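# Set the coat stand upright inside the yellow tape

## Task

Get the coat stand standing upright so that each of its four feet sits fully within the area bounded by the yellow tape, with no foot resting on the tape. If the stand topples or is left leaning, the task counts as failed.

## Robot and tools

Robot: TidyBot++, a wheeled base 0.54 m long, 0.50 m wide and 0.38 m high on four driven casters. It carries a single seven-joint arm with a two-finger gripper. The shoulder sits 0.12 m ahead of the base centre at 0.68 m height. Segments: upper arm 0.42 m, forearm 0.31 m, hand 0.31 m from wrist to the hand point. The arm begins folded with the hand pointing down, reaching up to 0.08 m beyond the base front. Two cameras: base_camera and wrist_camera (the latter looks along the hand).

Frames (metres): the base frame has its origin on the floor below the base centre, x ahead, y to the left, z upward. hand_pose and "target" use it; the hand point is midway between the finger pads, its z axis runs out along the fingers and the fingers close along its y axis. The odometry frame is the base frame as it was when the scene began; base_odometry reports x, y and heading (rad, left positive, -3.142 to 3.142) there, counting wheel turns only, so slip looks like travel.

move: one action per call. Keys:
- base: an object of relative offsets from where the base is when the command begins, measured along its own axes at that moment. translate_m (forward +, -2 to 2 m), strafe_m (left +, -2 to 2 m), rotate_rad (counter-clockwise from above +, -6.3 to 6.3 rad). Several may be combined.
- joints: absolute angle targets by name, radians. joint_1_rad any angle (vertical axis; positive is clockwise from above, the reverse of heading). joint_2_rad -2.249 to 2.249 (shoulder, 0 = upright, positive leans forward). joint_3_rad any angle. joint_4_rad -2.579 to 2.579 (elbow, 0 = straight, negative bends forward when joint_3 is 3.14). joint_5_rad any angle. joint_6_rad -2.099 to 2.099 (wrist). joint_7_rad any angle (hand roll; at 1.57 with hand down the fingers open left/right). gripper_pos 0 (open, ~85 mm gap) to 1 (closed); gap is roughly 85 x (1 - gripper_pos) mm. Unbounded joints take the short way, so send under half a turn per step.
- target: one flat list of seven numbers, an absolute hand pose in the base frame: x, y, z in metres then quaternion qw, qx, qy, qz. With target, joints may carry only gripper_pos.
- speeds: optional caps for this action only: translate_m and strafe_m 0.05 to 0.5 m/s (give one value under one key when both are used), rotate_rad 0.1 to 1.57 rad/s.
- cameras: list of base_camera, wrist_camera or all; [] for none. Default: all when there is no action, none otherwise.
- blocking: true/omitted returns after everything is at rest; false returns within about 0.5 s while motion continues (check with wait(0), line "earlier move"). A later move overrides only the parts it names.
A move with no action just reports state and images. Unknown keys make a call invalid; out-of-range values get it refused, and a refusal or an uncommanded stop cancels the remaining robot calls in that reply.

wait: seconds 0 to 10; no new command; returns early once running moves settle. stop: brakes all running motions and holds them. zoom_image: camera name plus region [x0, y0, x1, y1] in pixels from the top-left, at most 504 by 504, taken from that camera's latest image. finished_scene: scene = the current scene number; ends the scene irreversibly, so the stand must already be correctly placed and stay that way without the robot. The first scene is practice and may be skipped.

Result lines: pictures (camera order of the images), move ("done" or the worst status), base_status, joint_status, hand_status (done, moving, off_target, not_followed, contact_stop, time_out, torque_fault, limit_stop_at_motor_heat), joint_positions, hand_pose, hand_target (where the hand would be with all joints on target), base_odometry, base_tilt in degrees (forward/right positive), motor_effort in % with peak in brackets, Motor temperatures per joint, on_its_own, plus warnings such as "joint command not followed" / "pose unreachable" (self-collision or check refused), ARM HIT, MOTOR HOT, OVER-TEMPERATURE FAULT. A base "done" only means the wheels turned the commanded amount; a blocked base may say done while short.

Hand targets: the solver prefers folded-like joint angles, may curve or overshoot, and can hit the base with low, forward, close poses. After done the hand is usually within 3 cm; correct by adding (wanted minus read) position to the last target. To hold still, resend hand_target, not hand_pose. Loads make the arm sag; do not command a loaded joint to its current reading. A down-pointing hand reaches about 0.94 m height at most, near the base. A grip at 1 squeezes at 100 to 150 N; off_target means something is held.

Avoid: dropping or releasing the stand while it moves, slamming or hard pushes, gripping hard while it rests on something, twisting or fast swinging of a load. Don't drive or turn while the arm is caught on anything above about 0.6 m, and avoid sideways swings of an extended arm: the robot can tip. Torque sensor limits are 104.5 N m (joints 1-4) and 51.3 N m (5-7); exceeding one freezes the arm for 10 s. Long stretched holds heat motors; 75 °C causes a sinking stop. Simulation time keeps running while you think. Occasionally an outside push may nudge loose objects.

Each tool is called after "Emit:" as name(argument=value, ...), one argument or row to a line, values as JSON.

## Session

Emit:
move(
  cameras=["all"],
)

Scene clock: 0.00 s.
Motor temperatures (°C): [31 34 29 30 35 39 32]
base_odometry: x=+0.000 y=+0.000 heading=+0.000
base_tilt: forward=+0.3 right=+0.4
base_status: not commanded
joint_positions: joint_1_rad=-0.048 joint_2_rad=-0.364 joint_3_rad=+3.099 joint_4_rad=-2.549 joint_5_rad=+0.028 joint_6_rad=-0.918 joint_7_rad=+1.521 gripper_pos=+0.000
joint_status: not commanded
motor_effort: joint_1_rad=-1 joint_2_rad=-2 joint_3_rad=+1 joint_4_rad=+14 joint_5_rad=+1 joint_6_rad=+0 joint_7_rad=+0
hand_pose: x=+0.2378 y=+0.0033 z=+0.5828 quat_wxyz=(+0.018, +0.999, +0.028, +0.020) (m; base frame)
hand_target: x=+0.2379 y=+0.0033 z=+0.5828 quat_wxyz=(+0.018, +0.999, +0.028, +0.021) (m; base frame)
hand_status: not commanded
pictures: base_camera, wrist_camera
Images, in order (width x height): base_camera 644x364, wrist_camera 644x476.

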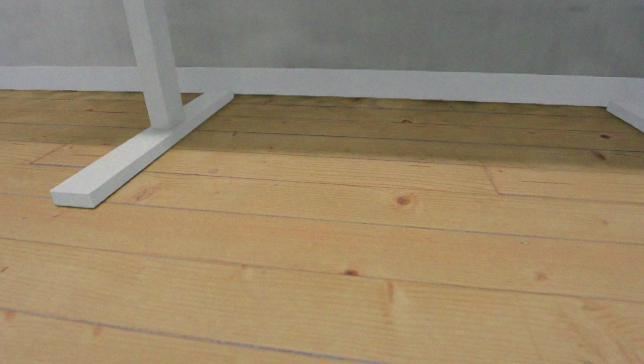

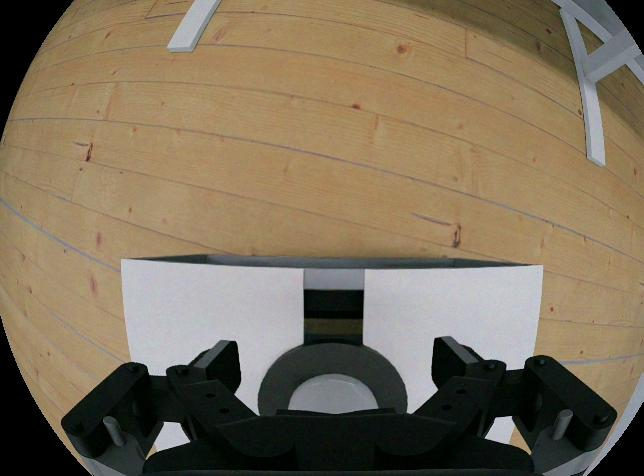

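Emit:
move(
  base={"rotate_rad": 2.7},
  speeds={"rotate_rad": 1.2},
  cameras=["base_camera"],
)

Emit:
move(
  joints={"joint_1_rad": 0.015, "joint_2_rad": 0.083, "joint_3_rad": 3.1416, "joint_4_rad": -2.419, "joint_5_rad": 0.0, "joint_6_rad": 0.97, "joint_7_rad": 1.61, "gripper_pos": 0.0},
  cameras=["all"],
)

Scene clock: 11.33 s.
move: done
base_odometry: x=+0.000 y=+0.000 heading=+2.699
base_tilt: forward=+0.3 right=+0.4
base_status: done
joint_positions: joint_1_rad=-0.048 joint_2_rad=-0.364 joint_3_rad=+3.099 joint_4_rad=-2.549 joint_5_rad=+0.028 joint_6_rad=-0.918 joint_7_rad=+1.521 gripper_pos=+0.000
joint_status: not commanded
motor_effort: joint_1_rad=-1(2) joint_2_rad=-2(2) joint_3_rad=+1(1) joint_4_rad=+15(15) joint_5_rad=-1(1) joint_6_rad=+0(1) joint_7_rad=+0(1)
hand_pose: x=+0.2378 y=+0.0033 z=+0.5828 quat_wxyz=(+0.018, +0.999, +0.028, +0.020) (m; base frame)
hand_target: x=+0.2379 y=+0.0033 z=+0.5828 quat_wxyz=(+0.018, +0.999, +0.028, +0.021) (m; base frame)
hand_status: not commanded
pictures: base_camera
Images, in order (width x height): base_camera 644x364.

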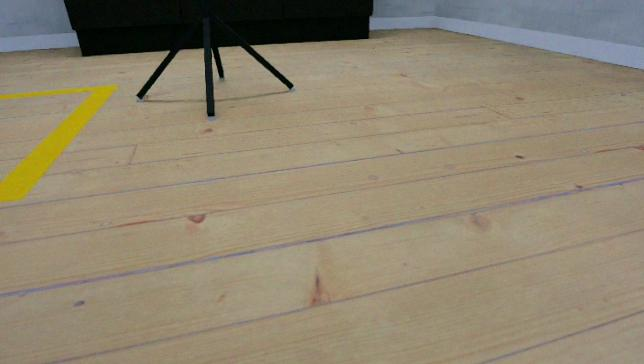

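Scene clock: 13.90 s.
move: done
base_odometry: x=+0.000 y=+0.000 heading=+2.699
base_tilt: forward=+0.3 right=+0.4
base_status: not commanded
joint_positions: joint_1_rad=-0.011 joint_2_rad=+0.068 joint_3_rad=+3.128 joint_4_rad=-2.428 joint_5_rad=+0.028 joint_6_rad=+0.935 joint_7_rad=+1.560 gripper_pos=+0.000
joint_status: all done
motor_effort: joint_1_rad=-1(2) joint_2_rad=-19(19) joint_3_rad=+0(2) joint_4_rad=+16(18) joint_5_rad=+0(1) joint_6_rad=+9(9) joint_7_rad=+0(1)
hand_pose: x=+0.6474 y=+0.0211 z=+0.8534 quat_wxyz=(-0.015, +0.704, +0.018, +0.710) (m; base frame)
hand_target: x=+0.6525 y=-0.0067 z=+0.8610 quat_wxyz=(+0.020, +0.693, +0.008, +0.720) (m; base frame)
hand_status: not commanded
pictures: base_camera, wrist_camera
Images, in order (width x height): base_camera 644x364, wrist_camera 644x476.

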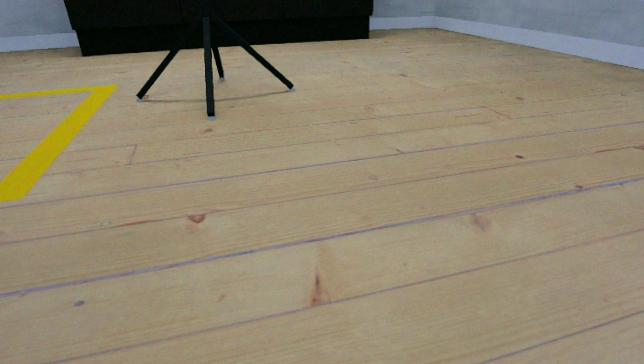

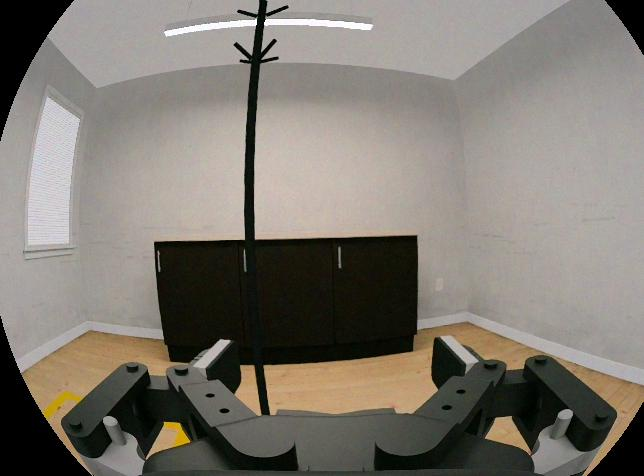

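Emit:
move(
  base={"translate_m": 0.68, "strafe_m": 0.32},
  speeds={"translate_m": 0.4},
  joints={"joint_1_rad": 0.022, "joint_3_rad": 3.15, "joint_5_rad": -0.028, "joint_7_rad": 1.62},
  cameras=["all"],
)

Scene clock: 41.90 s.
move: done
base_odometry: x=-0.752 y=+0.002 heading=+2.700
base_tilt: forward=+0.4 right=+0.5
base_status: done
joint_positions: joint_1_rad=+0.002 joint_2_rad=+0.076 joint_3_rad=+3.141 joint_4_rad=-2.427 joint_5_rad=+0.002 joint_6_rad=+0.940 joint_7_rad=+1.572 gripper_pos=+0.000
joint_status: all done
motor_effort: joint_1_rad=-1(3) joint_2_rad=-19(21) joint_3_rad=+0(1) joint_4_rad=+16(17) joint_5_rad=+0(1) joint_6_rad=+8(9) joint_7_rad=+0(1)
hand_pose: x=+0.6495 y=+0.0010 z=+0.8514 quat_wxyz=(+0.001, +0.704, +0.001, +0.710) (m; base frame)
hand_target: x=+0.6522 y=-0.0219 z=+0.8609 quat_wxyz=(+0.031, +0.693, -0.007, +0.720) (m; base frame)
hand_status: not commanded
pictures: base_camera, wrist_camera
Images, in order (width x height): base_camera 644x364, wrist_camera 644x476.

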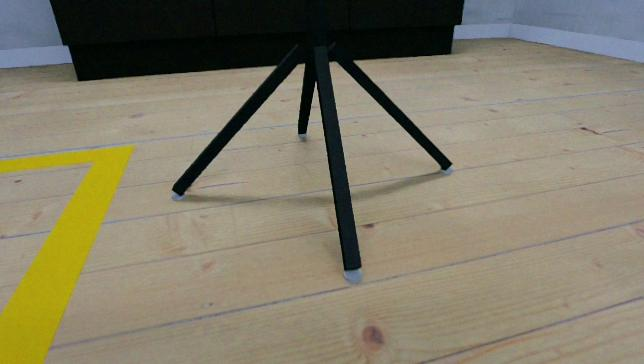

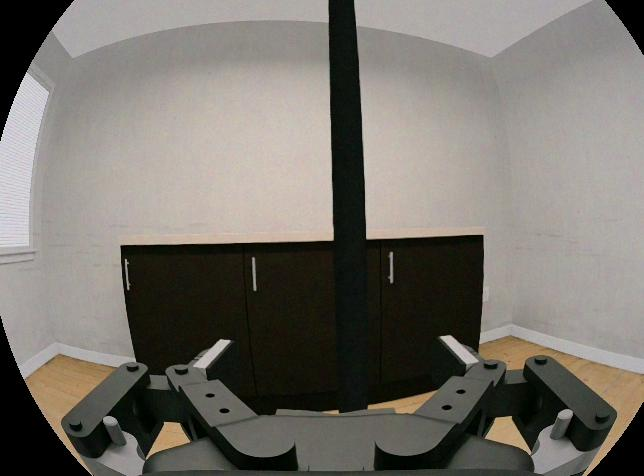

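Emit:
move(
  base={"translate_m": 0.195, "strafe_m": -0.021},
  speeds={"translate_m": 0.2},
  cameras=["all"],
)

Scene clock: 57.03 s.
move: done
base_odometry: x=-0.919 y=+0.104 heading=+2.700
base_tilt: forward=+0.3 right=+0.5
base_status: done
joint_positions: joint_1_rad=+0.002 joint_2_rad=+0.080 joint_3_rad=+3.141 joint_4_rad=-2.426 joint_5_rad=+0.002 joint_6_rad=+0.941 joint_7_rad=+1.572 gripper_pos=+0.000
joint_status: not commanded
motor_effort: joint_1_rad=-1(2) joint_2_rad=-20(21) joint_3_rad=+1(1) joint_4_rad=+16(17) joint_5_rad=-1(1) joint_6_rad=+9(9) joint_7_rad=+0(1)
hand_pose: x=+0.6505 y=+0.0010 z=+0.8500 quat_wxyz=(+0.001, +0.705, +0.001, +0.709) (m; base frame)
hand_target: x=+0.6522 y=-0.0219 z=+0.8609 quat_wxyz=(+0.031, +0.693, -0.007, +0.720) (m; base frame)
hand_status: not commanded
pictures: base_camera, wrist_camera
Images, in order (width x height): base_camera 644x364, wrist_camera 644x476.

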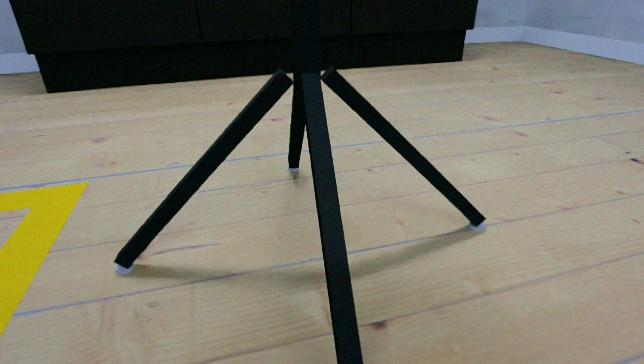

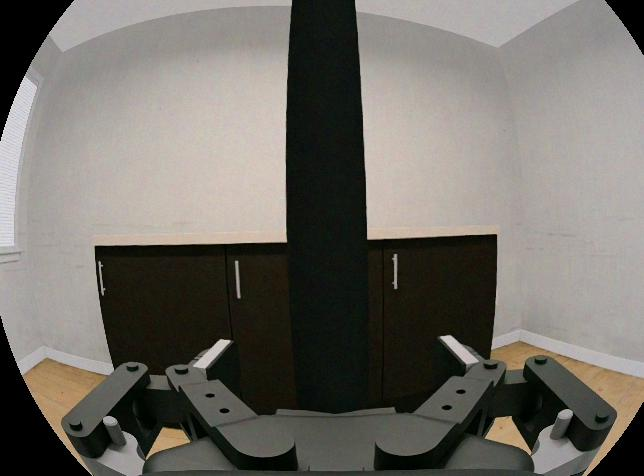

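Emit:
move(
  base={"translate_m": 0.032},
  speeds={"translate_m": 0.1},
  joints={"gripper_pos": 0.5},
  cameras=["all"],
)

Scene clock: 86.67 s.
move: done
base_odometry: x=-0.948 y=+0.118 heading=+2.700
base_tilt: forward=+0.3 right=+0.4
base_status: done
joint_positions: joint_1_rad=+0.002 joint_2_rad=+0.083 joint_3_rad=+3.141 joint_4_rad=-2.425 joint_5_rad=+0.002 joint_6_rad=+0.941 joint_7_rad=+1.572 gripper_pos=+0.500
joint_status: all done
motor_effort: joint_1_rad=+0(3) joint_2_rad=-20(22) joint_3_rad=+0(2) joint_4_rad=+16(17) joint_5_rad=+0(1) joint_6_rad=+9(9) joint_7_rad=+0(1)
hand_pose: x=+0.6514 y=+0.0009 z=+0.8492 quat_wxyz=(+0.001, +0.706, +0.001, +0.709) (m; base frame)
hand_target: x=+0.6522 y=-0.0219 z=+0.8609 quat_wxyz=(+0.031, +0.693, -0.007, +0.720) (m; base frame)
hand_status: not commanded
pictures: base_camera, wrist_camera
Images, in order (width x height): base_camera 644x364, wrist_camera 644x476.

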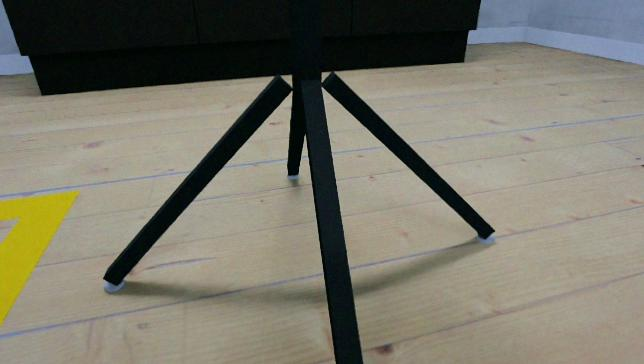

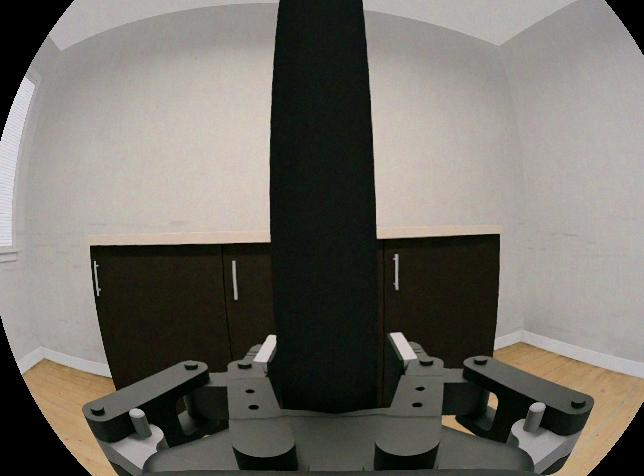

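Emit:
move(
  joints={"gripper_pos": 0.7},
)

Emit:
move(
  joints={"gripper_pos": 0.85},
  cameras=["all"],
)

Scene clock: 90.87 s.
move: done
base_odometry: x=-0.948 y=+0.118 heading=+2.700
base_tilt: forward=+0.4 right=+0.5
base_status: not commanded
joint_positions: joint_1_rad=+0.002 joint_2_rad=+0.083 joint_3_rad=+3.137 joint_4_rad=-2.425 joint_5_rad=+0.002 joint_6_rad=+0.941 joint_7_rad=+1.578 gripper_pos=+0.678
joint_status: all done
motor_effort: joint_1_rad=+2(6) joint_2_rad=-20(20) joint_3_rad=+3(6) joint_4_rad=+17(18) joint_5_rad=-1(5) joint_6_rad=+9(10) joint_7_rad=+1(3)
hand_pose: x=+0.6513 y=+0.0028 z=+0.8493 quat_wxyz=(+0.002, +0.706, +0.004, +0.709) (m; base frame)
hand_target: x=+0.6522 y=-0.0219 z=+0.8609 quat_wxyz=(+0.031, +0.693, -0.007, +0.720) (m; base frame)
hand_status: not commanded

Scene clock: 91.43 s.
move: off_target
base_odometry: x=-0.948 y=+0.118 heading=+2.700
base_tilt: forward=+0.4 right=+0.5
base_status: not commanded
joint_positions: joint_1_rad=+0.002 joint_2_rad=+0.083 joint_3_rad=+3.137 joint_4_rad=-2.425 joint_5_rad=+0.002 joint_6_rad=+0.941 joint_7_rad=+1.578 gripper_pos=+0.678
joint_status: gripper_pos off_target (ended at +0.678, target +0.850)
motor_effort: joint_1_rad=+1(3) joint_2_rad=-20(20) joint_3_rad=+3(4) joint_4_rad=+17(18) joint_5_rad=-1(2) joint_6_rad=+9(9) joint_7_rad=+1(2)
hand_pose: x=+0.6513 y=+0.0029 z=+0.8493 quat_wxyz=(+0.002, +0.706, +0.004, +0.709) (m; base frame)
hand_target: x=+0.6522 y=-0.0219 z=+0.8609 quat_wxyz=(+0.031, +0.693, -0.007, +0.720) (m; base frame)
hand_status: not commanded
pictures: base_camera, wrist_camera
Images, in order (width x height): base_camera 644x364, wrist_camera 644x476.

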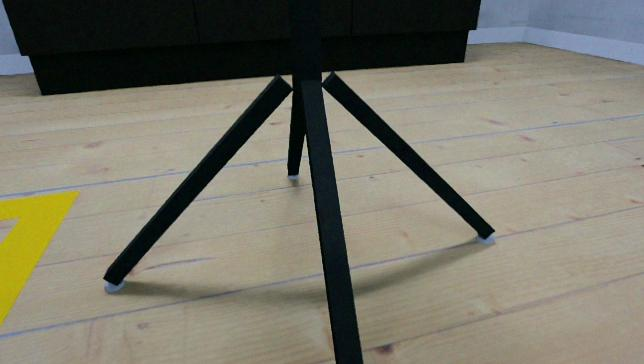

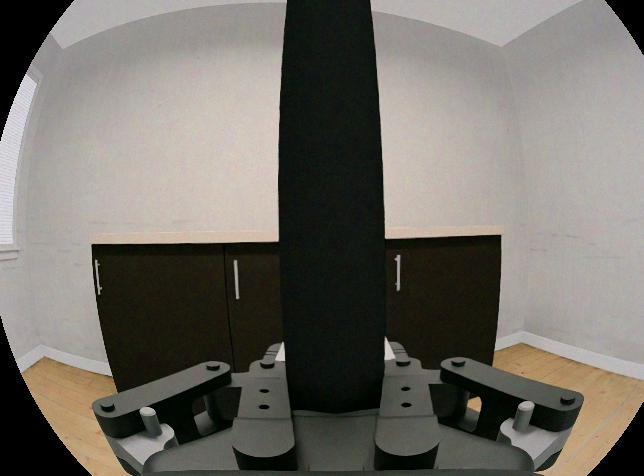

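Emit:
move(
  joints={"joint_1_rad": 0.022, "joint_2_rad": -0.041, "joint_3_rad": 3.15, "joint_4_rad": -2.311, "joint_5_rad": -0.028, "joint_6_rad": 0.97, "joint_7_rad": 1.62},
)

Emit:
move(
  joints={"joint_2_rad": -0.13, "joint_4_rad": -2.24, "joint_6_rad": 0.98},
)

Emit:
move(
  joints={"joint_2_rad": -0.17, "joint_4_rad": -2.205, "joint_6_rad": 0.94},
  cameras=["base_camera"],
)

Scene clock: 101.90 s.
move: off_target
base_odometry: x=-0.948 y=+0.118 heading=+2.700
base_tilt: forward=+0.4 right=+0.5
base_status: not commanded
joint_positions: joint_1_rad=+0.002 joint_2_rad=+0.076 joint_3_rad=+3.138 joint_4_rad=-2.409 joint_5_rad=+0.000 joint_6_rad=+0.912 joint_7_rad=+1.578 gripper_pos=+0.678
joint_status: joint_2_rad off_target (ended at +0.077, target -0.041); joint_4_rad off_target (ended at -2.409, target -2.311); the others done
motor_effort: joint_1_rad=+0(2) joint_2_rad=-35(35) joint_3_rad=+1(3) joint_4_rad=+33(33) joint_5_rad=+0(2) joint_6_rad=+23(23) joint_7_rad=+2(3)
hand_pose: x=+0.6542 y=+0.0019 z=+0.8517 quat_wxyz=(+0.002, +0.708, +0.003, +0.706) (m; base frame)
hand_target: x=+0.6419 y=-0.0218 z=+0.9831 quat_wxyz=(+0.032, +0.605, -0.008, +0.795) (m; base frame)
hand_status: not commanded

Scene clock: 102.77 s.
move: off_target
base_odometry: x=-0.948 y=+0.118 heading=+2.700
base_tilt: forward=+0.4 right=+0.5
base_status: not commanded
joint_positions: joint_1_rad=+0.002 joint_2_rad=+0.064 joint_3_rad=+3.139 joint_4_rad=-2.386 joint_5_rad=+0.000 joint_6_rad=+0.868 joint_7_rad=+1.582 gripper_pos=+0.678
joint_status: joint_2_rad off_target (ended at +0.064, target -0.130); joint_4_rad off_target (ended at -2.386, target -2.240); joint_6_rad off_target (ended at +0.868, target +0.980)
motor_effort: joint_1_rad=-1(2) joint_2_rad=-46(47) joint_3_rad=+0(2) joint_4_rad=+41(42) joint_5_rad=+0(1) joint_6_rad=+31(33) joint_7_rad=+0(2)
hand_pose: x=+0.6577 y=+0.0014 z=+0.8564 quat_wxyz=(+0.004, +0.711, +0.004, +0.703) (m; base frame)
hand_target: x=+0.6154 y=-0.0214 z=+1.0703 quat_wxyz=(+0.033, +0.535, -0.009, +0.844) (m; base frame)
hand_status: not commanded

Scene clock: 103.73 s.
move: off_target
base_odometry: x=-0.948 y=+0.118 heading=+2.700
base_tilt: forward=+0.4 right=+0.5
base_status: not commanded
joint_positions: joint_1_rad=+0.002 joint_2_rad=+0.010 joint_3_rad=+3.139 joint_4_rad=-2.347 joint_5_rad=+0.000 joint_6_rad=+0.825 joint_7_rad=+1.582 gripper_pos=+0.679
joint_status: joint_2_rad off_target (ended at +0.010, target -0.170); joint_4_rad off_target (ended at -2.347, target -2.205); joint_6_rad off_target (ended at +0.825, target +0.940)
motor_effort: joint_1_rad=+0(2) joint_2_rad=-45(48) joint_3_rad=+0(1) joint_4_rad=+43(45) joint_5_rad=+0(1) joint_6_rad=+32(34) joint_7_rad=+0(1)
hand_pose: x=+0.6564 y=+0.0014 z=+0.8924 quat_wxyz=(+0.004, +0.693, +0.004, +0.721) (m; base frame)
hand_target: x=+0.6053 y=-0.0210 z=+1.0983 quat_wxyz=(+0.032, +0.521, -0.010, +0.853) (m; base frame)
hand_status: not commanded
pictures: base_camera
Images, in order (width x height): base_camera 644x364.

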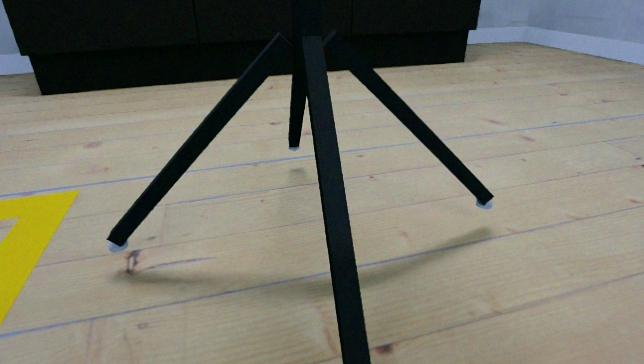

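Emit:
move(
  joints={"joint_2_rad": -0.20, "joint_4_rad": -2.175, "joint_6_rad": 0.89},
)

Emit:
move(
  base={"translate_m": -0.37, "strafe_m": 0.4},
  speeds={"translate_m": 0.2},
  cameras=["all"],
)

Scene clock: 113.27 s.
move: off_target
base_odometry: x=-0.948 y=+0.118 heading=+2.700
base_tilt: forward=+0.4 right=+0.4
base_status: not commanded
joint_positions: joint_1_rad=+0.002 joint_2_rad=-0.015 joint_3_rad=+3.139 joint_4_rad=-2.322 joint_5_rad=+0.000 joint_6_rad=+0.781 joint_7_rad=+1.582 gripper_pos=+0.679
joint_status: joint_2_rad off_target (ended at -0.015, target -0.200); joint_4_rad off_target (ended at -2.322, target -2.175); joint_6_rad off_target (ended at +0.781, target +0.890)
motor_effort: joint_1_rad=+0(1) joint_2_rad=-44(47) joint_3_rad=+0(1) joint_4_rad=+45(45) joint_5_rad=+0(1) joint_6_rad=+32(33) joint_7_rad=+0(1)
hand_pose: x=+0.6567 y=+0.0014 z=+0.9052 quat_wxyz=(+0.004, +0.691, +0.004, +0.723) (m; base frame)
hand_target: x=+0.5994 y=-0.0207 z=+1.1158 quat_wxyz=(+0.032, +0.516, -0.010, +0.856) (m; base frame)
hand_status: not commanded

Scene clock: 116.77 s.
move: done
base_odometry: x=-0.785 y=-0.402 heading=+2.700
base_tilt: forward=+0.4 right=+0.5
base_status: done
joint_positions: joint_1_rad=+0.010 joint_2_rad=-0.021 joint_3_rad=+3.147 joint_4_rad=-2.320 joint_5_rad=-0.001 joint_6_rad=+0.781 joint_7_rad=+1.582 gripper_pos=+0.679
joint_status: not commanded
motor_effort: joint_1_rad=-1(4) joint_2_rad=-45(47) joint_3_rad=+0(3) joint_4_rad=+45(46) joint_5_rad=-1(2) joint_6_rad=+32(33) joint_7_rad=+0(1)
hand_pose: x=+0.6556 y=-0.0070 z=+0.9095 quat_wxyz=(+0.010, +0.688, -0.002, +0.725) (m; base frame)
hand_target: x=+0.5994 y=-0.0207 z=+1.1158 quat_wxyz=(+0.032, +0.516, -0.010, +0.856) (m; base frame)
hand_status: not commanded
pictures: base_camera, wrist_camera
Images, in order (width x height): base_camera 644x364, wrist_camera 644x476.

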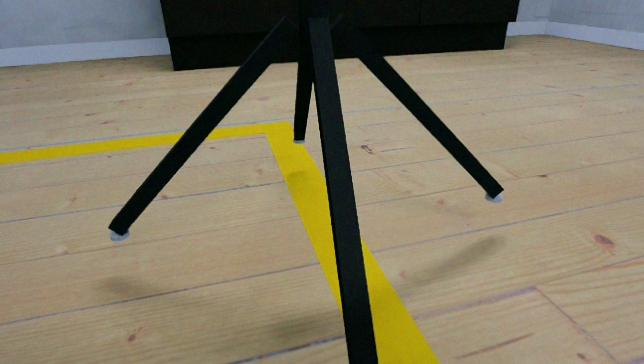

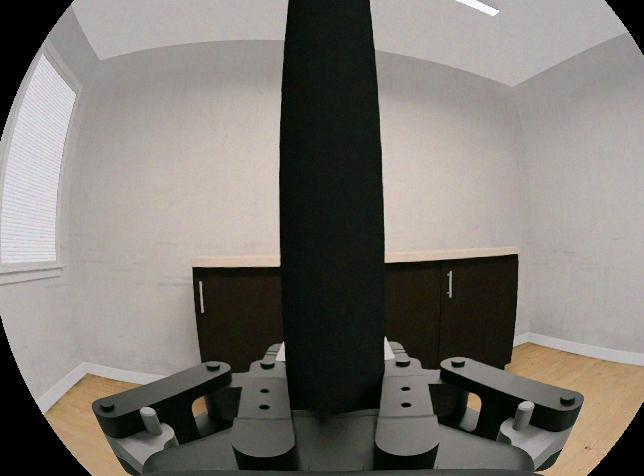

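Emit:
move(
  base={"translate_m": 0.0, "strafe_m": 0.415},
  speeds={"strafe_m": 0.2},
  cameras=["base_camera"],
)

Scene clock: 131.93 s.
move: done
base_odometry: x=-0.962 y=-0.777 heading=+2.700
base_tilt: forward=+0.3 right=+0.4
base_status: done
joint_positions: joint_1_rad=+0.017 joint_2_rad=-0.021 joint_3_rad=+3.147 joint_4_rad=-2.320 joint_5_rad=-0.005 joint_6_rad=+0.781 joint_7_rad=+1.582 gripper_pos=+0.679
joint_status: not commanded
motor_effort: joint_1_rad=-1(5) joint_2_rad=-44(47) joint_3_rad=+0(4) joint_4_rad=+45(46) joint_5_rad=+0(2) joint_6_rad=+32(32) joint_7_rad=+0(1)
hand_pose: x=+0.6555 y=-0.0121 z=+0.9097 quat_wxyz=(+0.012, +0.688, -0.006, +0.725) (m; base frame)
hand_target: x=+0.5994 y=-0.0207 z=+1.1158 quat_wxyz=(+0.032, +0.516, -0.010, +0.856) (m; base frame)
hand_status: not commanded
pictures: base_camera
Images, in order (width x height): base_camera 644x364.

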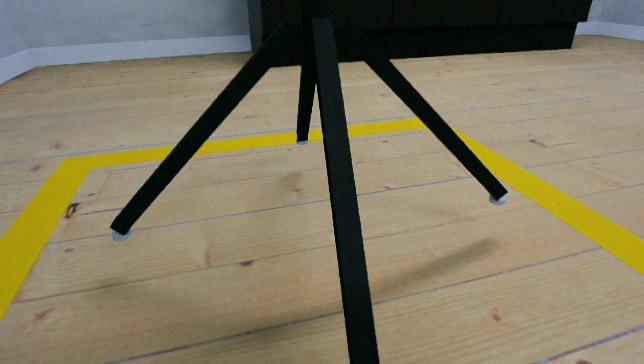

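Emit:
zoom_image(
  camera="base_camera",
  region=[0, 100, 322, 344],
)

Emit:
zoom_image(
  camera="base_camera",
  region=[322, 90, 644, 334],
)

Scaled by 1.565.

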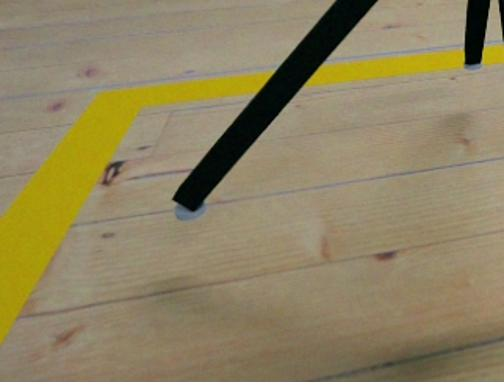

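Scaled by 1.565.

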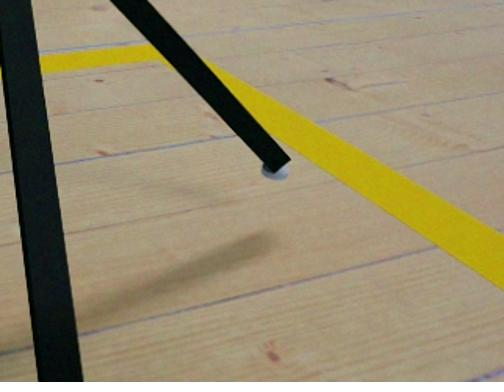

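Emit:
move(
  base={"strafe_m": 0.03},
  speeds={"strafe_m": 0.15},
  joints={"joint_2_rad": -0.15, "joint_4_rad": -2.22, "joint_6_rad": 0.95},
)

Emit:
move(
  joints={"joint_2_rad": -0.11, "joint_4_rad": -2.25, "joint_6_rad": 1.01},
  cameras=["base_camera"],
)

Scene clock: 180.03 s.
Motor temperatures (°C): [31 39 29 33 35 41 32]
move: off_target
base_odometry: x=-0.975 y=-0.805 heading=+2.701
base_tilt: forward=+0.4 right=+0.5
base_status: done
joint_positions: joint_1_rad=+0.016 joint_2_rad=-0.007 joint_3_rad=+3.144 joint_4_rad=-2.345 joint_5_rad=-0.007 joint_6_rad=+0.807 joint_7_rad=+1.582 gripper_pos=+0.679
joint_status: joint_2_rad off_target (ended at -0.007, target -0.150); joint_4_rad off_target (ended at -2.345, target -2.220); joint_6_rad off_target (ended at +0.807, target +0.950)
motor_effort: joint_1_rad=+0(5) joint_2_rad=-44(46) joint_3_rad=+0(5) joint_4_rad=+44(46) joint_5_rad=+0(2) joint_6_rad=+32(33) joint_7_rad=+0(1)
hand_pose: x=+0.6533 y=-0.0100 z=+0.8966 quat_wxyz=(+0.011, +0.693, -0.006, +0.721) (m; base frame)
hand_target: x=+0.6120 y=-0.0212 z=+1.0829 quat_wxyz=(+0.032, +0.531, -0.009, +0.847) (m; base frame)
hand_status: not commanded

Scene clock: 180.90 s.
move: off_target
base_odometry: x=-0.975 y=-0.805 heading=+2.701
base_tilt: forward=+0.3 right=+0.5
base_status: not commanded
joint_positions: joint_1_rad=+0.016 joint_2_rad=+0.033 joint_3_rad=+3.144 joint_4_rad=-2.369 joint_5_rad=-0.007 joint_6_rad=+0.857 joint_7_rad=+1.582 gripper_pos=+0.679
joint_status: joint_2_rad off_target (ended at +0.033, target -0.110); joint_4_rad off_target (ended at -2.369, target -2.250); joint_6_rad off_target (ended at +0.857, target +1.010)
motor_effort: joint_1_rad=+0(1) joint_2_rad=-45(47) joint_3_rad=+1(1) joint_4_rad=+42(44) joint_5_rad=+0(1) joint_6_rad=+31(33) joint_7_rad=+0(1)
hand_pose: x=+0.6559 y=-0.0101 z=+0.8782 quat_wxyz=(+0.011, +0.698, -0.006, +0.716) (m; base frame)
hand_target: x=+0.6188 y=-0.0216 z=+1.0634 quat_wxyz=(+0.033, +0.535, -0.009, +0.844) (m; base frame)
hand_status: not commanded
pictures: base_camera
Images, in order (width x height): base_camera 644x364.

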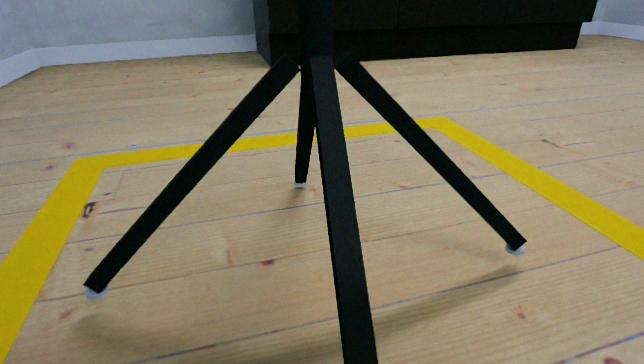

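Emit:
move(
  joints={"joint_2_rad": -0.085, "joint_4_rad": -2.27, "joint_6_rad": 1.04},
)

Emit:
move(
  joints={"joint_2_rad": -0.06, "joint_4_rad": -2.29, "joint_6_rad": 1.07},
)

Emit:
move(
  joints={"joint_2_rad": -0.038, "joint_4_rad": -2.31, "joint_6_rad": 1.09},
  cameras=["base_camera"],
)

Scene clock: 186.63 s.
move: off_target
base_odometry: x=-0.975 y=-0.805 heading=+2.701
base_tilt: forward=+0.3 right=+0.5
base_status: not commanded
joint_positions: joint_1_rad=+0.016 joint_2_rad=+0.042 joint_3_rad=+3.144 joint_4_rad=-2.379 joint_5_rad=-0.007 joint_6_rad=+0.891 joint_7_rad=+1.582 gripper_pos=+0.680
joint_status: joint_2_rad off_target (ended at +0.042, target -0.085); joint_4_rad off_target (ended at -2.379, target -2.270); joint_6_rad off_target (ended at +0.891, target +1.040)
motor_effort: joint_1_rad=-1(2) joint_2_rad=-43(45) joint_3_rad=+0(1) joint_4_rad=+41(42) joint_5_rad=+1(1) joint_6_rad=+30(32) joint_7_rad=+1(1)
hand_pose: x=+0.6552 y=-0.0101 z=+0.8785 quat_wxyz=(+0.011, +0.693, -0.006, +0.721) (m; base frame)
hand_target: x=+0.6233 y=-0.0218 z=+1.0484 quat_wxyz=(+0.034, +0.542, -0.009, +0.840) (m; base frame)
hand_status: not commanded

Scene clock: 187.27 s.
move: off_target
base_odometry: x=-0.975 y=-0.805 heading=+2.701
base_tilt: forward=+0.3 right=+0.4
base_status: not commanded
joint_positions: joint_1_rad=+0.016 joint_2_rad=+0.055 joint_3_rad=+3.144 joint_4_rad=-2.389 joint_5_rad=-0.007 joint_6_rad=+0.929 joint_7_rad=+1.582 gripper_pos=+0.680
joint_status: joint_2_rad off_target (ended at +0.055, target -0.060); joint_4_rad off_target (ended at -2.389, target -2.290); joint_6_rad off_target (ended at +0.929, target +1.070)
motor_effort: joint_1_rad=-1(2) joint_2_rad=-41(42) joint_3_rad=+1(1) joint_4_rad=+39(41) joint_5_rad=+0(1) joint_6_rad=+28(31) joint_7_rad=+0(1)
hand_pose: x=+0.6548 y=-0.0101 z=+0.8788 quat_wxyz=(+0.011, +0.687, -0.006, +0.727) (m; base frame)
hand_target: x=+0.6273 y=-0.0219 z=+1.0335 quat_wxyz=(+0.034, +0.548, -0.009, +0.836) (m; base frame)
hand_status: not commanded

Scene clock: 187.87 s.
move: off_target
base_odometry: x=-0.975 y=-0.805 heading=+2.701
base_tilt: forward=+0.3 right=+0.5
base_status: not commanded
joint_positions: joint_1_rad=+0.016 joint_2_rad=+0.063 joint_3_rad=+3.144 joint_4_rad=-2.398 joint_5_rad=-0.007 joint_6_rad=+0.959 joint_7_rad=+1.582 gripper_pos=+0.680
joint_status: joint_2_rad off_target (ended at +0.063, target -0.038); joint_4_rad off_target (ended at -2.398, target -2.310); joint_6_rad off_target (ended at +0.959, target +1.090)
motor_effort: joint_1_rad=-1(2) joint_2_rad=-39(42) joint_3_rad=+0(1) joint_4_rad=+36(39) joint_5_rad=+0(1) joint_6_rad=+27(29) joint_7_rad=+0(1)
hand_pose: x=+0.6538 y=-0.0101 z=+0.8788 quat_wxyz=(+0.011, +0.682, -0.006, +0.731) (m; base frame)
hand_target: x=+0.6309 y=-0.0221 z=+1.0174 quat_wxyz=(+0.034, +0.557, -0.009, +0.830) (m; base frame)
hand_status: not commanded
pictures: base_camera
Images, in order (width x height): base_camera 644x364.

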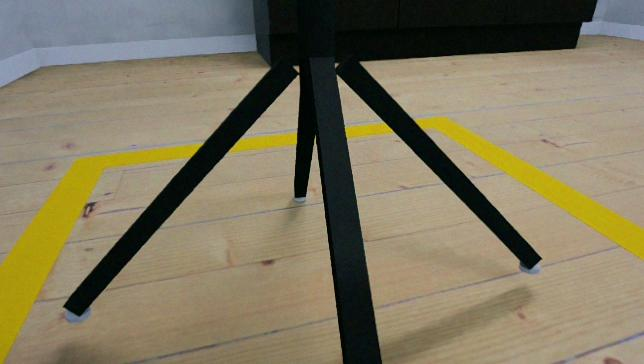

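Emit:
move(
  joints={"joint_2_rad": -0.17, "joint_4_rad": -2.19, "joint_6_rad": 0.97},
  cameras=["all"],
)

Scene clock: 350.33 s.
move: off_target
base_odometry: x=-0.975 y=-0.805 heading=+2.701
base_tilt: forward=+0.4 right=+0.4
base_status: not commanded
joint_positions: joint_1_rad=+0.016 joint_2_rad=+0.017 joint_3_rad=+3.144 joint_4_rad=-2.336 joint_5_rad=-0.007 joint_6_rad=+0.859 joint_7_rad=+1.583 gripper_pos=+0.680
joint_status: joint_2_rad off_target (ended at +0.017, target -0.170); joint_4_rad off_target (ended at -2.336, target -2.190); joint_6_rad off_target (ended at +0.859, target +0.970)
motor_effort: joint_1_rad=-1(2) joint_2_rad=-45(48) joint_3_rad=+1(1) joint_4_rad=+43(48) joint_5_rad=+0(1) joint_6_rad=+31(36) joint_7_rad=+0(1)
hand_pose: x=+0.6596 y=-0.0101 z=+0.9045 quat_wxyz=(+0.011, +0.680, -0.006, +0.733) (m; base frame)
hand_target: x=+0.6007 y=-0.0211 z=+1.1148 quat_wxyz=(+0.033, +0.501, -0.010, +0.865) (m; base frame)
hand_status: not commanded
pictures: base_camera, wrist_camera
Images, in order (width x height): base_camera 644x364, wrist_camera 644x476.

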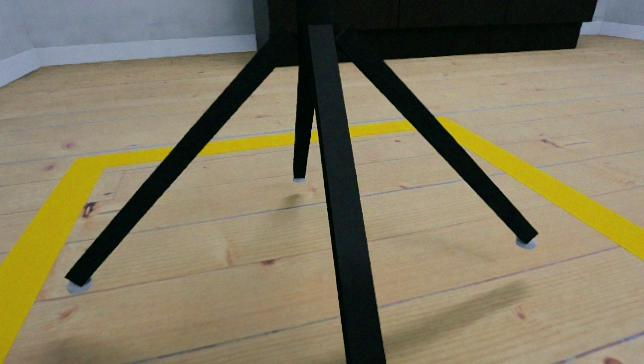

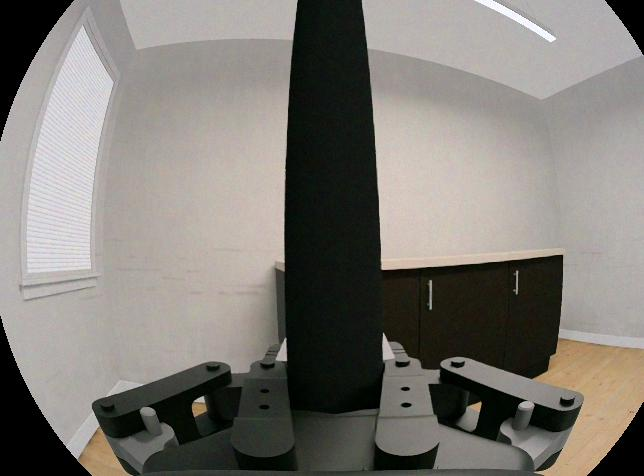

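Emit:
move(
  joints={"joint_2_rad": -0.13, "joint_4_rad": -2.215, "joint_6_rad": 1.08},
  cameras=["base_camera"],
)

Scene clock: 357.80 s.
move: off_target
base_odometry: x=-0.975 y=-0.805 heading=+2.701
base_tilt: forward=+0.3 right=+0.5
base_status: not commanded
joint_positions: joint_1_rad=+0.016 joint_2_rad=+0.028 joint_3_rad=+3.144 joint_4_rad=-2.345 joint_5_rad=-0.007 joint_6_rad=+0.931 joint_7_rad=+1.583 gripper_pos=+0.680
joint_status: joint_2_rad off_target (ended at +0.028, target -0.130); joint_4_rad off_target (ended at -2.345, target -2.215); joint_6_rad off_target (ended at +0.931, target +1.080)
motor_effort: joint_1_rad=-1(2) joint_2_rad=-45(48) joint_3_rad=+0(1) joint_4_rad=+43(45) joint_5_rad=+0(1) joint_6_rad=+31(33) joint_7_rad=+0(0)
hand_pose: x=+0.6579 y=-0.0102 z=+0.9166 quat_wxyz=(+0.012, +0.660, -0.006, +0.751) (m; base frame)
hand_target: x=+0.6006 y=-0.0214 z=+1.1112 quat_wxyz=(+0.035, +0.482, -0.010, +0.876) (m; base frame)
hand_status: not commanded
pictures: base_camera
Images, in order (width x height): base_camera 644x364.

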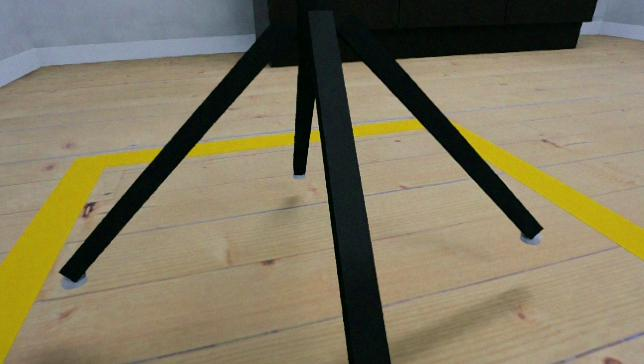

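Emit:
wait(
  seconds=0.2,
  cameras=["all"],
)

Scene clock: 381.53 s.
base_odometry: x=-0.975 y=-0.805 heading=+2.701
base_tilt: forward=+0.3 right=+0.5
base_status: not commanded
joint_positions: joint_1_rad=+0.016 joint_2_rad=+0.028 joint_3_rad=+3.144 joint_4_rad=-2.345 joint_5_rad=-0.007 joint_6_rad=+0.931 joint_7_rad=+1.583 gripper_pos=+0.680
joint_status: joint_2_rad off_target (ended at +0.028, target -0.130); joint_4_rad off_target (ended at -2.345, target -2.215); joint_6_rad off_target (ended at +0.931, target +1.080)
motor_effort: joint_1_rad=-1(2) joint_2_rad=-45(48) joint_3_rad=+0(1) joint_4_rad=+43(45) joint_5_rad=+0(1) joint_6_rad=+31(33) joint_7_rad=+0(0)
hand_pose: x=+0.6579 y=-0.0102 z=+0.9166 quat_wxyz=(+0.012, +0.660, -0.006, +0.751) (m; base frame)
hand_target: x=+0.6006 y=-0.0214 z=+1.1112 quat_wxyz=(+0.035, +0.482, -0.010, +0.876) (m; base frame)
hand_status: not commanded
wait: 0.20 s; at rest from the start
pictures: base_camera, wrist_camera
Images, in order (width x height): base_camera 644x364, wrist_camera 644x476.

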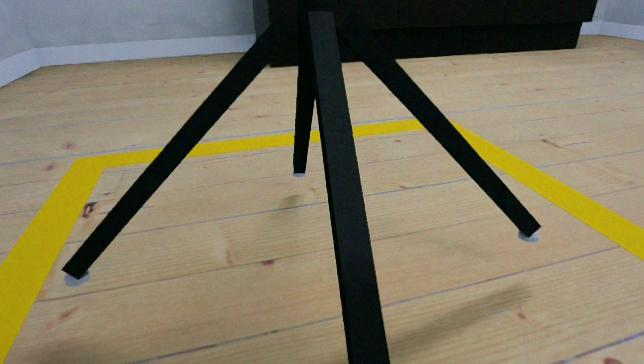

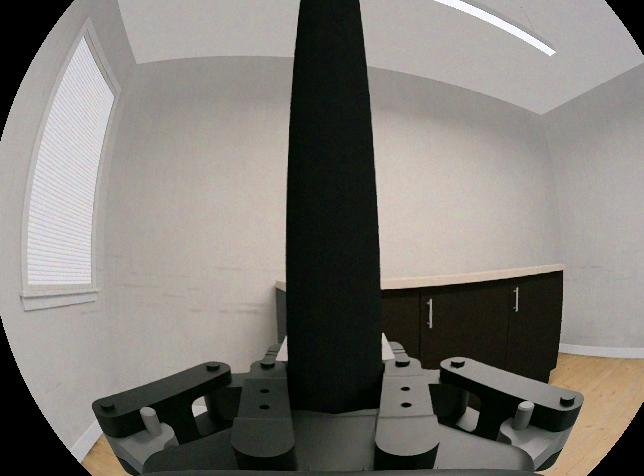

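Emit:
move(
  cameras=["all"],
)

Emit:
zoom_image(
  camera="wrist_camera",
  region=[200, 0, 480, 420],
)

Scene clock: 407.77 s.
Motor temperatures (°C): [31 40 29 35 35 44 32]
base_odometry: x=-0.975 y=-0.805 heading=+2.701
base_tilt: forward=+0.3 right=+0.4
base_status: not commanded
joint_positions: joint_1_rad=+0.016 joint_2_rad=+0.028 joint_3_rad=+3.144 joint_4_rad=-2.345 joint_5_rad=-0.007 joint_6_rad=+0.931 joint_7_rad=+1.583 gripper_pos=+0.680
joint_status: joint_2_rad off_target (ended at +0.028, target -0.130); joint_4_rad off_target (ended at -2.345, target -2.215); joint_6_rad off_target (ended at +0.931, target +1.080)
motor_effort: joint_1_rad=-1(2) joint_2_rad=-45(48) joint_3_rad=+0(1) joint_4_rad=+43(45) joint_5_rad=+0(1) joint_6_rad=+32(33) joint_7_rad=+0(0)
hand_pose: x=+0.6579 y=-0.0102 z=+0.9166 quat_wxyz=(+0.012, +0.660, -0.006, +0.751) (m; base frame)
hand_target: x=+0.6006 y=-0.0214 z=+1.1112 quat_wxyz=(+0.035, +0.482, -0.010, +0.876) (m; base frame)
hand_status: not commanded
pictures: base_camera, wrist_camera
Images, in order (width x height): base_camera 644x364, wrist_camera 644x476.

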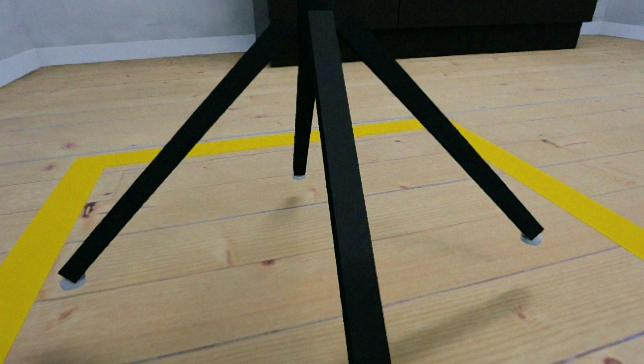

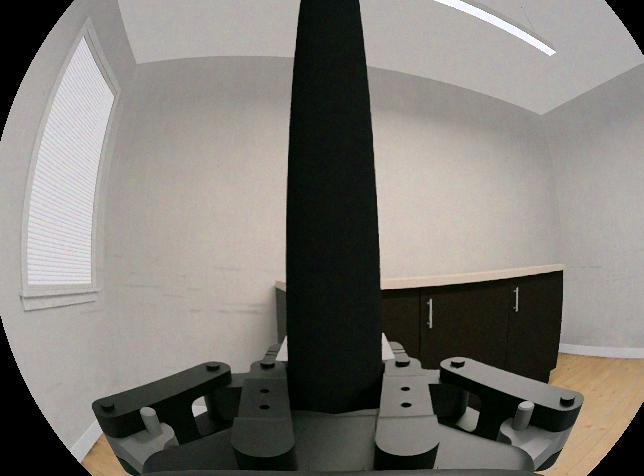

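Scaled by 1.200.

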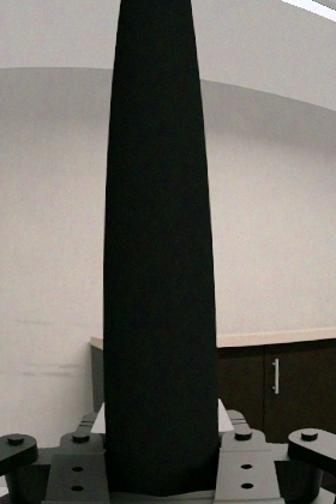

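Emit:
move(
  base={"translate_m": 0.1},
  speeds={"translate_m": 0.1},
  cameras=["base_camera"],
)

Scene clock: 531.10 s.
move: done
base_odometry: x=-1.065 y=-0.762 heading=+2.701
base_tilt: forward=+0.4 right=+0.5
base_status: done
joint_positions: joint_1_rad=+0.016 joint_2_rad=+0.030 joint_3_rad=+3.144 joint_4_rad=-2.345 joint_5_rad=-0.007 joint_6_rad=+0.931 joint_7_rad=+1.583 gripper_pos=+0.680
joint_status: not commanded
motor_effort: joint_1_rad=+0(3) joint_2_rad=-46(49) joint_3_rad=+0(2) joint_4_rad=+43(45) joint_5_rad=+0(1) joint_6_rad=+32(32) joint_7_rad=+0(1)
hand_pose: x=+0.6583 y=-0.0103 z=+0.9155 quat_wxyz=(+0.012, +0.661, -0.006, +0.751) (m; base frame)
hand_target: x=+0.6006 y=-0.0214 z=+1.1112 quat_wxyz=(+0.035, +0.482, -0.010, +0.876) (m; base frame)
hand_status: not commanded
pictures: base_camera
Images, in order (width x height): base_camera 644x364.

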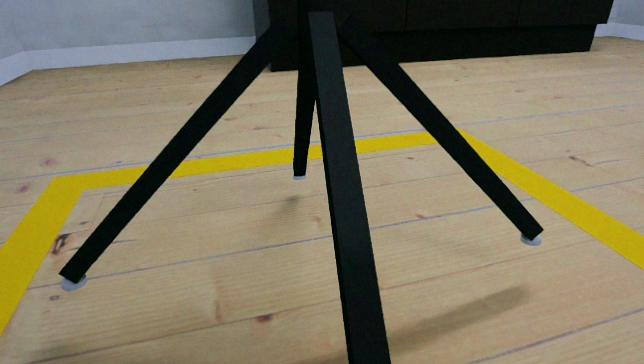

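Emit:
move(
  joints={"joint_2_rad": -0.09, "joint_4_rad": -2.252, "joint_6_rad": 1.087},
  cameras=["base_camera"],
)

Scene clock: 536.80 s.
move: off_target
base_odometry: x=-1.065 y=-0.762 heading=+2.701
base_tilt: forward=+0.3 right=+0.5
base_status: not commanded
joint_positions: joint_1_rad=+0.016 joint_2_rad=+0.055 joint_3_rad=+3.144 joint_4_rad=-2.372 joint_5_rad=-0.007 joint_6_rad=+0.939 joint_7_rad=+1.583 gripper_pos=+0.680
joint_status: joint_2_rad off_target (ended at +0.055, target -0.090); joint_4_rad off_target (ended at -2.372, target -2.252); joint_6_rad off_target (ended at +0.939, target +1.087)
motor_effort: joint_1_rad=-1(2) joint_2_rad=-44(47) joint_3_rad=+0(1) joint_4_rad=+41(44) joint_5_rad=+1(1) joint_6_rad=+31(32) joint_7_rad=+1(1)
hand_pose: x=+0.6584 y=-0.0103 z=+0.8905 quat_wxyz=(+0.012, +0.677, -0.006, +0.736) (m; base frame)
hand_target: x=+0.6156 y=-0.0218 z=+1.0737 quat_wxyz=(+0.035, +0.512, -0.009, +0.858) (m; base frame)
hand_status: not commanded
pictures: base_camera
Images, in order (width x height): base_camera 644x364.

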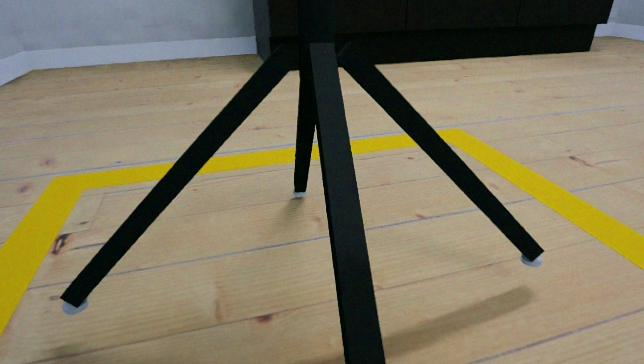

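Emit:
move(
  joints={"joint_2_rad": -0.075, "joint_4_rad": -2.275, "joint_6_rad": 1.087},
)

Emit:
move(
  joints={"joint_2_rad": -0.06, "joint_4_rad": -2.295, "joint_6_rad": 1.087},
  cameras=["base_camera"],
)

Scene clock: 542.27 s.
move: off_target
base_odometry: x=-1.065 y=-0.762 heading=+2.701
base_tilt: forward=+0.4 right=+0.5
base_status: not commanded
joint_positions: joint_1_rad=+0.016 joint_2_rad=+0.061 joint_3_rad=+3.144 joint_4_rad=-2.387 joint_5_rad=-0.007 joint_6_rad=+0.941 joint_7_rad=+1.583 gripper_pos=+0.680
joint_status: joint_2_rad off_target (ended at +0.061, target -0.075); joint_4_rad off_target (ended at -2.387, target -2.275); joint_6_rad off_target (ended at +0.941, target +1.087)
motor_effort: joint_1_rad=-1(2) joint_2_rad=-44(46) joint_3_rad=+0(1) joint_4_rad=+40(43) joint_5_rad=+0(1) joint_6_rad=+30(32) joint_7_rad=+0(1)
hand_pose: x=+0.6561 y=-0.0103 z=+0.8800 quat_wxyz=(+0.011, +0.684, -0.006, +0.729) (m; base frame)
hand_target: x=+0.6205 y=-0.0218 z=+1.0539 quat_wxyz=(+0.035, +0.528, -0.009, +0.848) (m; base frame)
hand_status: not commanded

Scene clock: 542.83 s.
move: off_target
base_odometry: x=-1.065 y=-0.762 heading=+2.701
base_tilt: forward=+0.4 right=+0.5
base_status: not commanded
joint_positions: joint_1_rad=+0.016 joint_2_rad=+0.061 joint_3_rad=+3.144 joint_4_rad=-2.392 joint_5_rad=-0.007 joint_6_rad=+0.948 joint_7_rad=+1.583 gripper_pos=+0.680
joint_status: joint_2_rad off_target (ended at +0.061, target -0.060); joint_4_rad off_target (ended at -2.392, target -2.295); joint_6_rad off_target (ended at +0.948, target +1.087)
motor_effort: joint_1_rad=+0(2) joint_2_rad=-42(44) joint_3_rad=+0(1) joint_4_rad=+38(40) joint_5_rad=+0(1) joint_6_rad=+28(30) joint_7_rad=-1(1)
hand_pose: x=+0.6548 y=-0.0102 z=+0.8796 quat_wxyz=(+0.012, +0.683, -0.006, +0.730) (m; base frame)
hand_target: x=+0.6248 y=-0.0219 z=+1.0357 quat_wxyz=(+0.035, +0.543, -0.009, +0.839) (m; base frame)
hand_status: not commanded
pictures: base_camera
Images, in order (width x height): base_camera 644x364.

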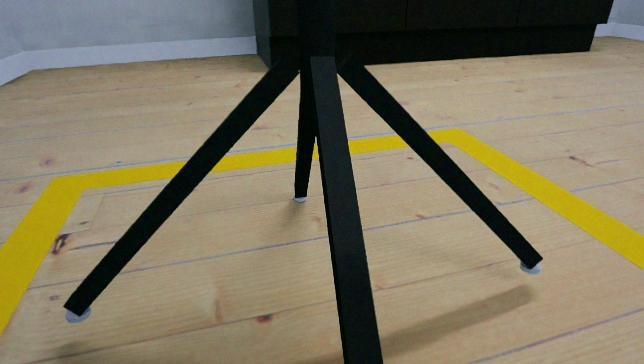

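Emit:
move(
  base={"translate_m": -0.03},
  speeds={"translate_m": 0.06},
  cameras=["base_camera"],
)

Scene clock: 546.97 s.
move: done
base_odometry: x=-1.038 y=-0.775 heading=+2.701
base_tilt: forward=+0.3 right=+0.4
base_status: done
joint_positions: joint_1_rad=+0.016 joint_2_rad=+0.068 joint_3_rad=+3.145 joint_4_rad=-2.401 joint_5_rad=-0.007 joint_6_rad=+0.952 joint_7_rad=+1.583 gripper_pos=+0.680
joint_status: not commanded
motor_effort: joint_1_rad=-1(3) joint_2_rad=-41(46) joint_3_rad=+0(2) joint_4_rad=+37(42) joint_5_rad=-1(2) joint_6_rad=+28(31) joint_7_rad=+0(1)
hand_pose: x=+0.6541 y=-0.0104 z=+0.8721 quat_wxyz=(+0.012, +0.688, -0.006, +0.725) (m; base frame)
hand_target: x=+0.6248 y=-0.0219 z=+1.0357 quat_wxyz=(+0.035, +0.543, -0.009, +0.839) (m; base frame)
hand_status: not commanded
pictures: base_camera
Images, in order (width x height): base_camera 644x364.

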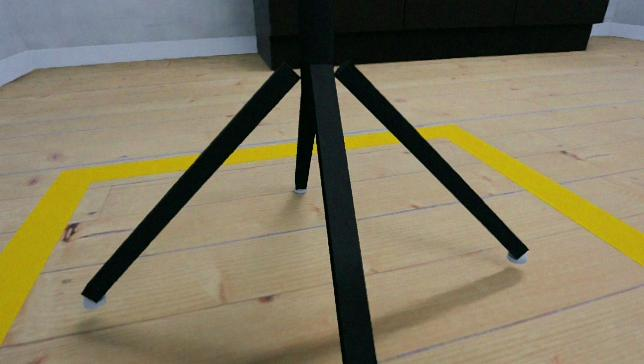

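Emit:
move(
  base={"translate_m": -0.03},
  speeds={"translate_m": 0.06},
  joints={"joint_2_rad": -0.05, "joint_4_rad": -2.305, "joint_6_rad": 1.085},
  cameras=["base_camera"],
)

Scene clock: 555.23 s.
move: off_target
base_odometry: x=-1.011 y=-0.788 heading=+2.701
base_tilt: forward=+0.4 right=+0.5
base_status: done
joint_positions: joint_1_rad=+0.016 joint_2_rad=+0.077 joint_3_rad=+3.145 joint_4_rad=-2.412 joint_5_rad=-0.007 joint_6_rad=+0.954 joint_7_rad=+1.583 gripper_pos=+0.681
joint_status: joint_2_rad off_target (ended at +0.077, target -0.050); joint_4_rad off_target (ended at -2.412, target -2.305); joint_6_rad off_target (ended at +0.954, target +1.085)
motor_effort: joint_1_rad=-1(2) joint_2_rad=-40(45) joint_3_rad=+0(2) joint_4_rad=+36(41) joint_5_rad=+1(2) joint_6_rad=+27(31) joint_7_rad=+0(1)
hand_pose: x=+0.6533 y=-0.0105 z=+0.8632 quat_wxyz=(+0.012, +0.694, -0.006, +0.720) (m; base frame)
hand_target: x=+0.6278 y=-0.0220 z=+1.0247 quat_wxyz=(+0.034, +0.552, -0.009, +0.833) (m; base frame)
hand_status: not commanded
pictures: base_camera
Images, in order (width x height): base_camera 644x364.

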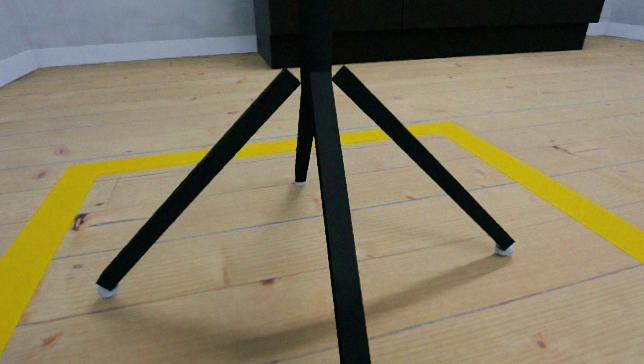

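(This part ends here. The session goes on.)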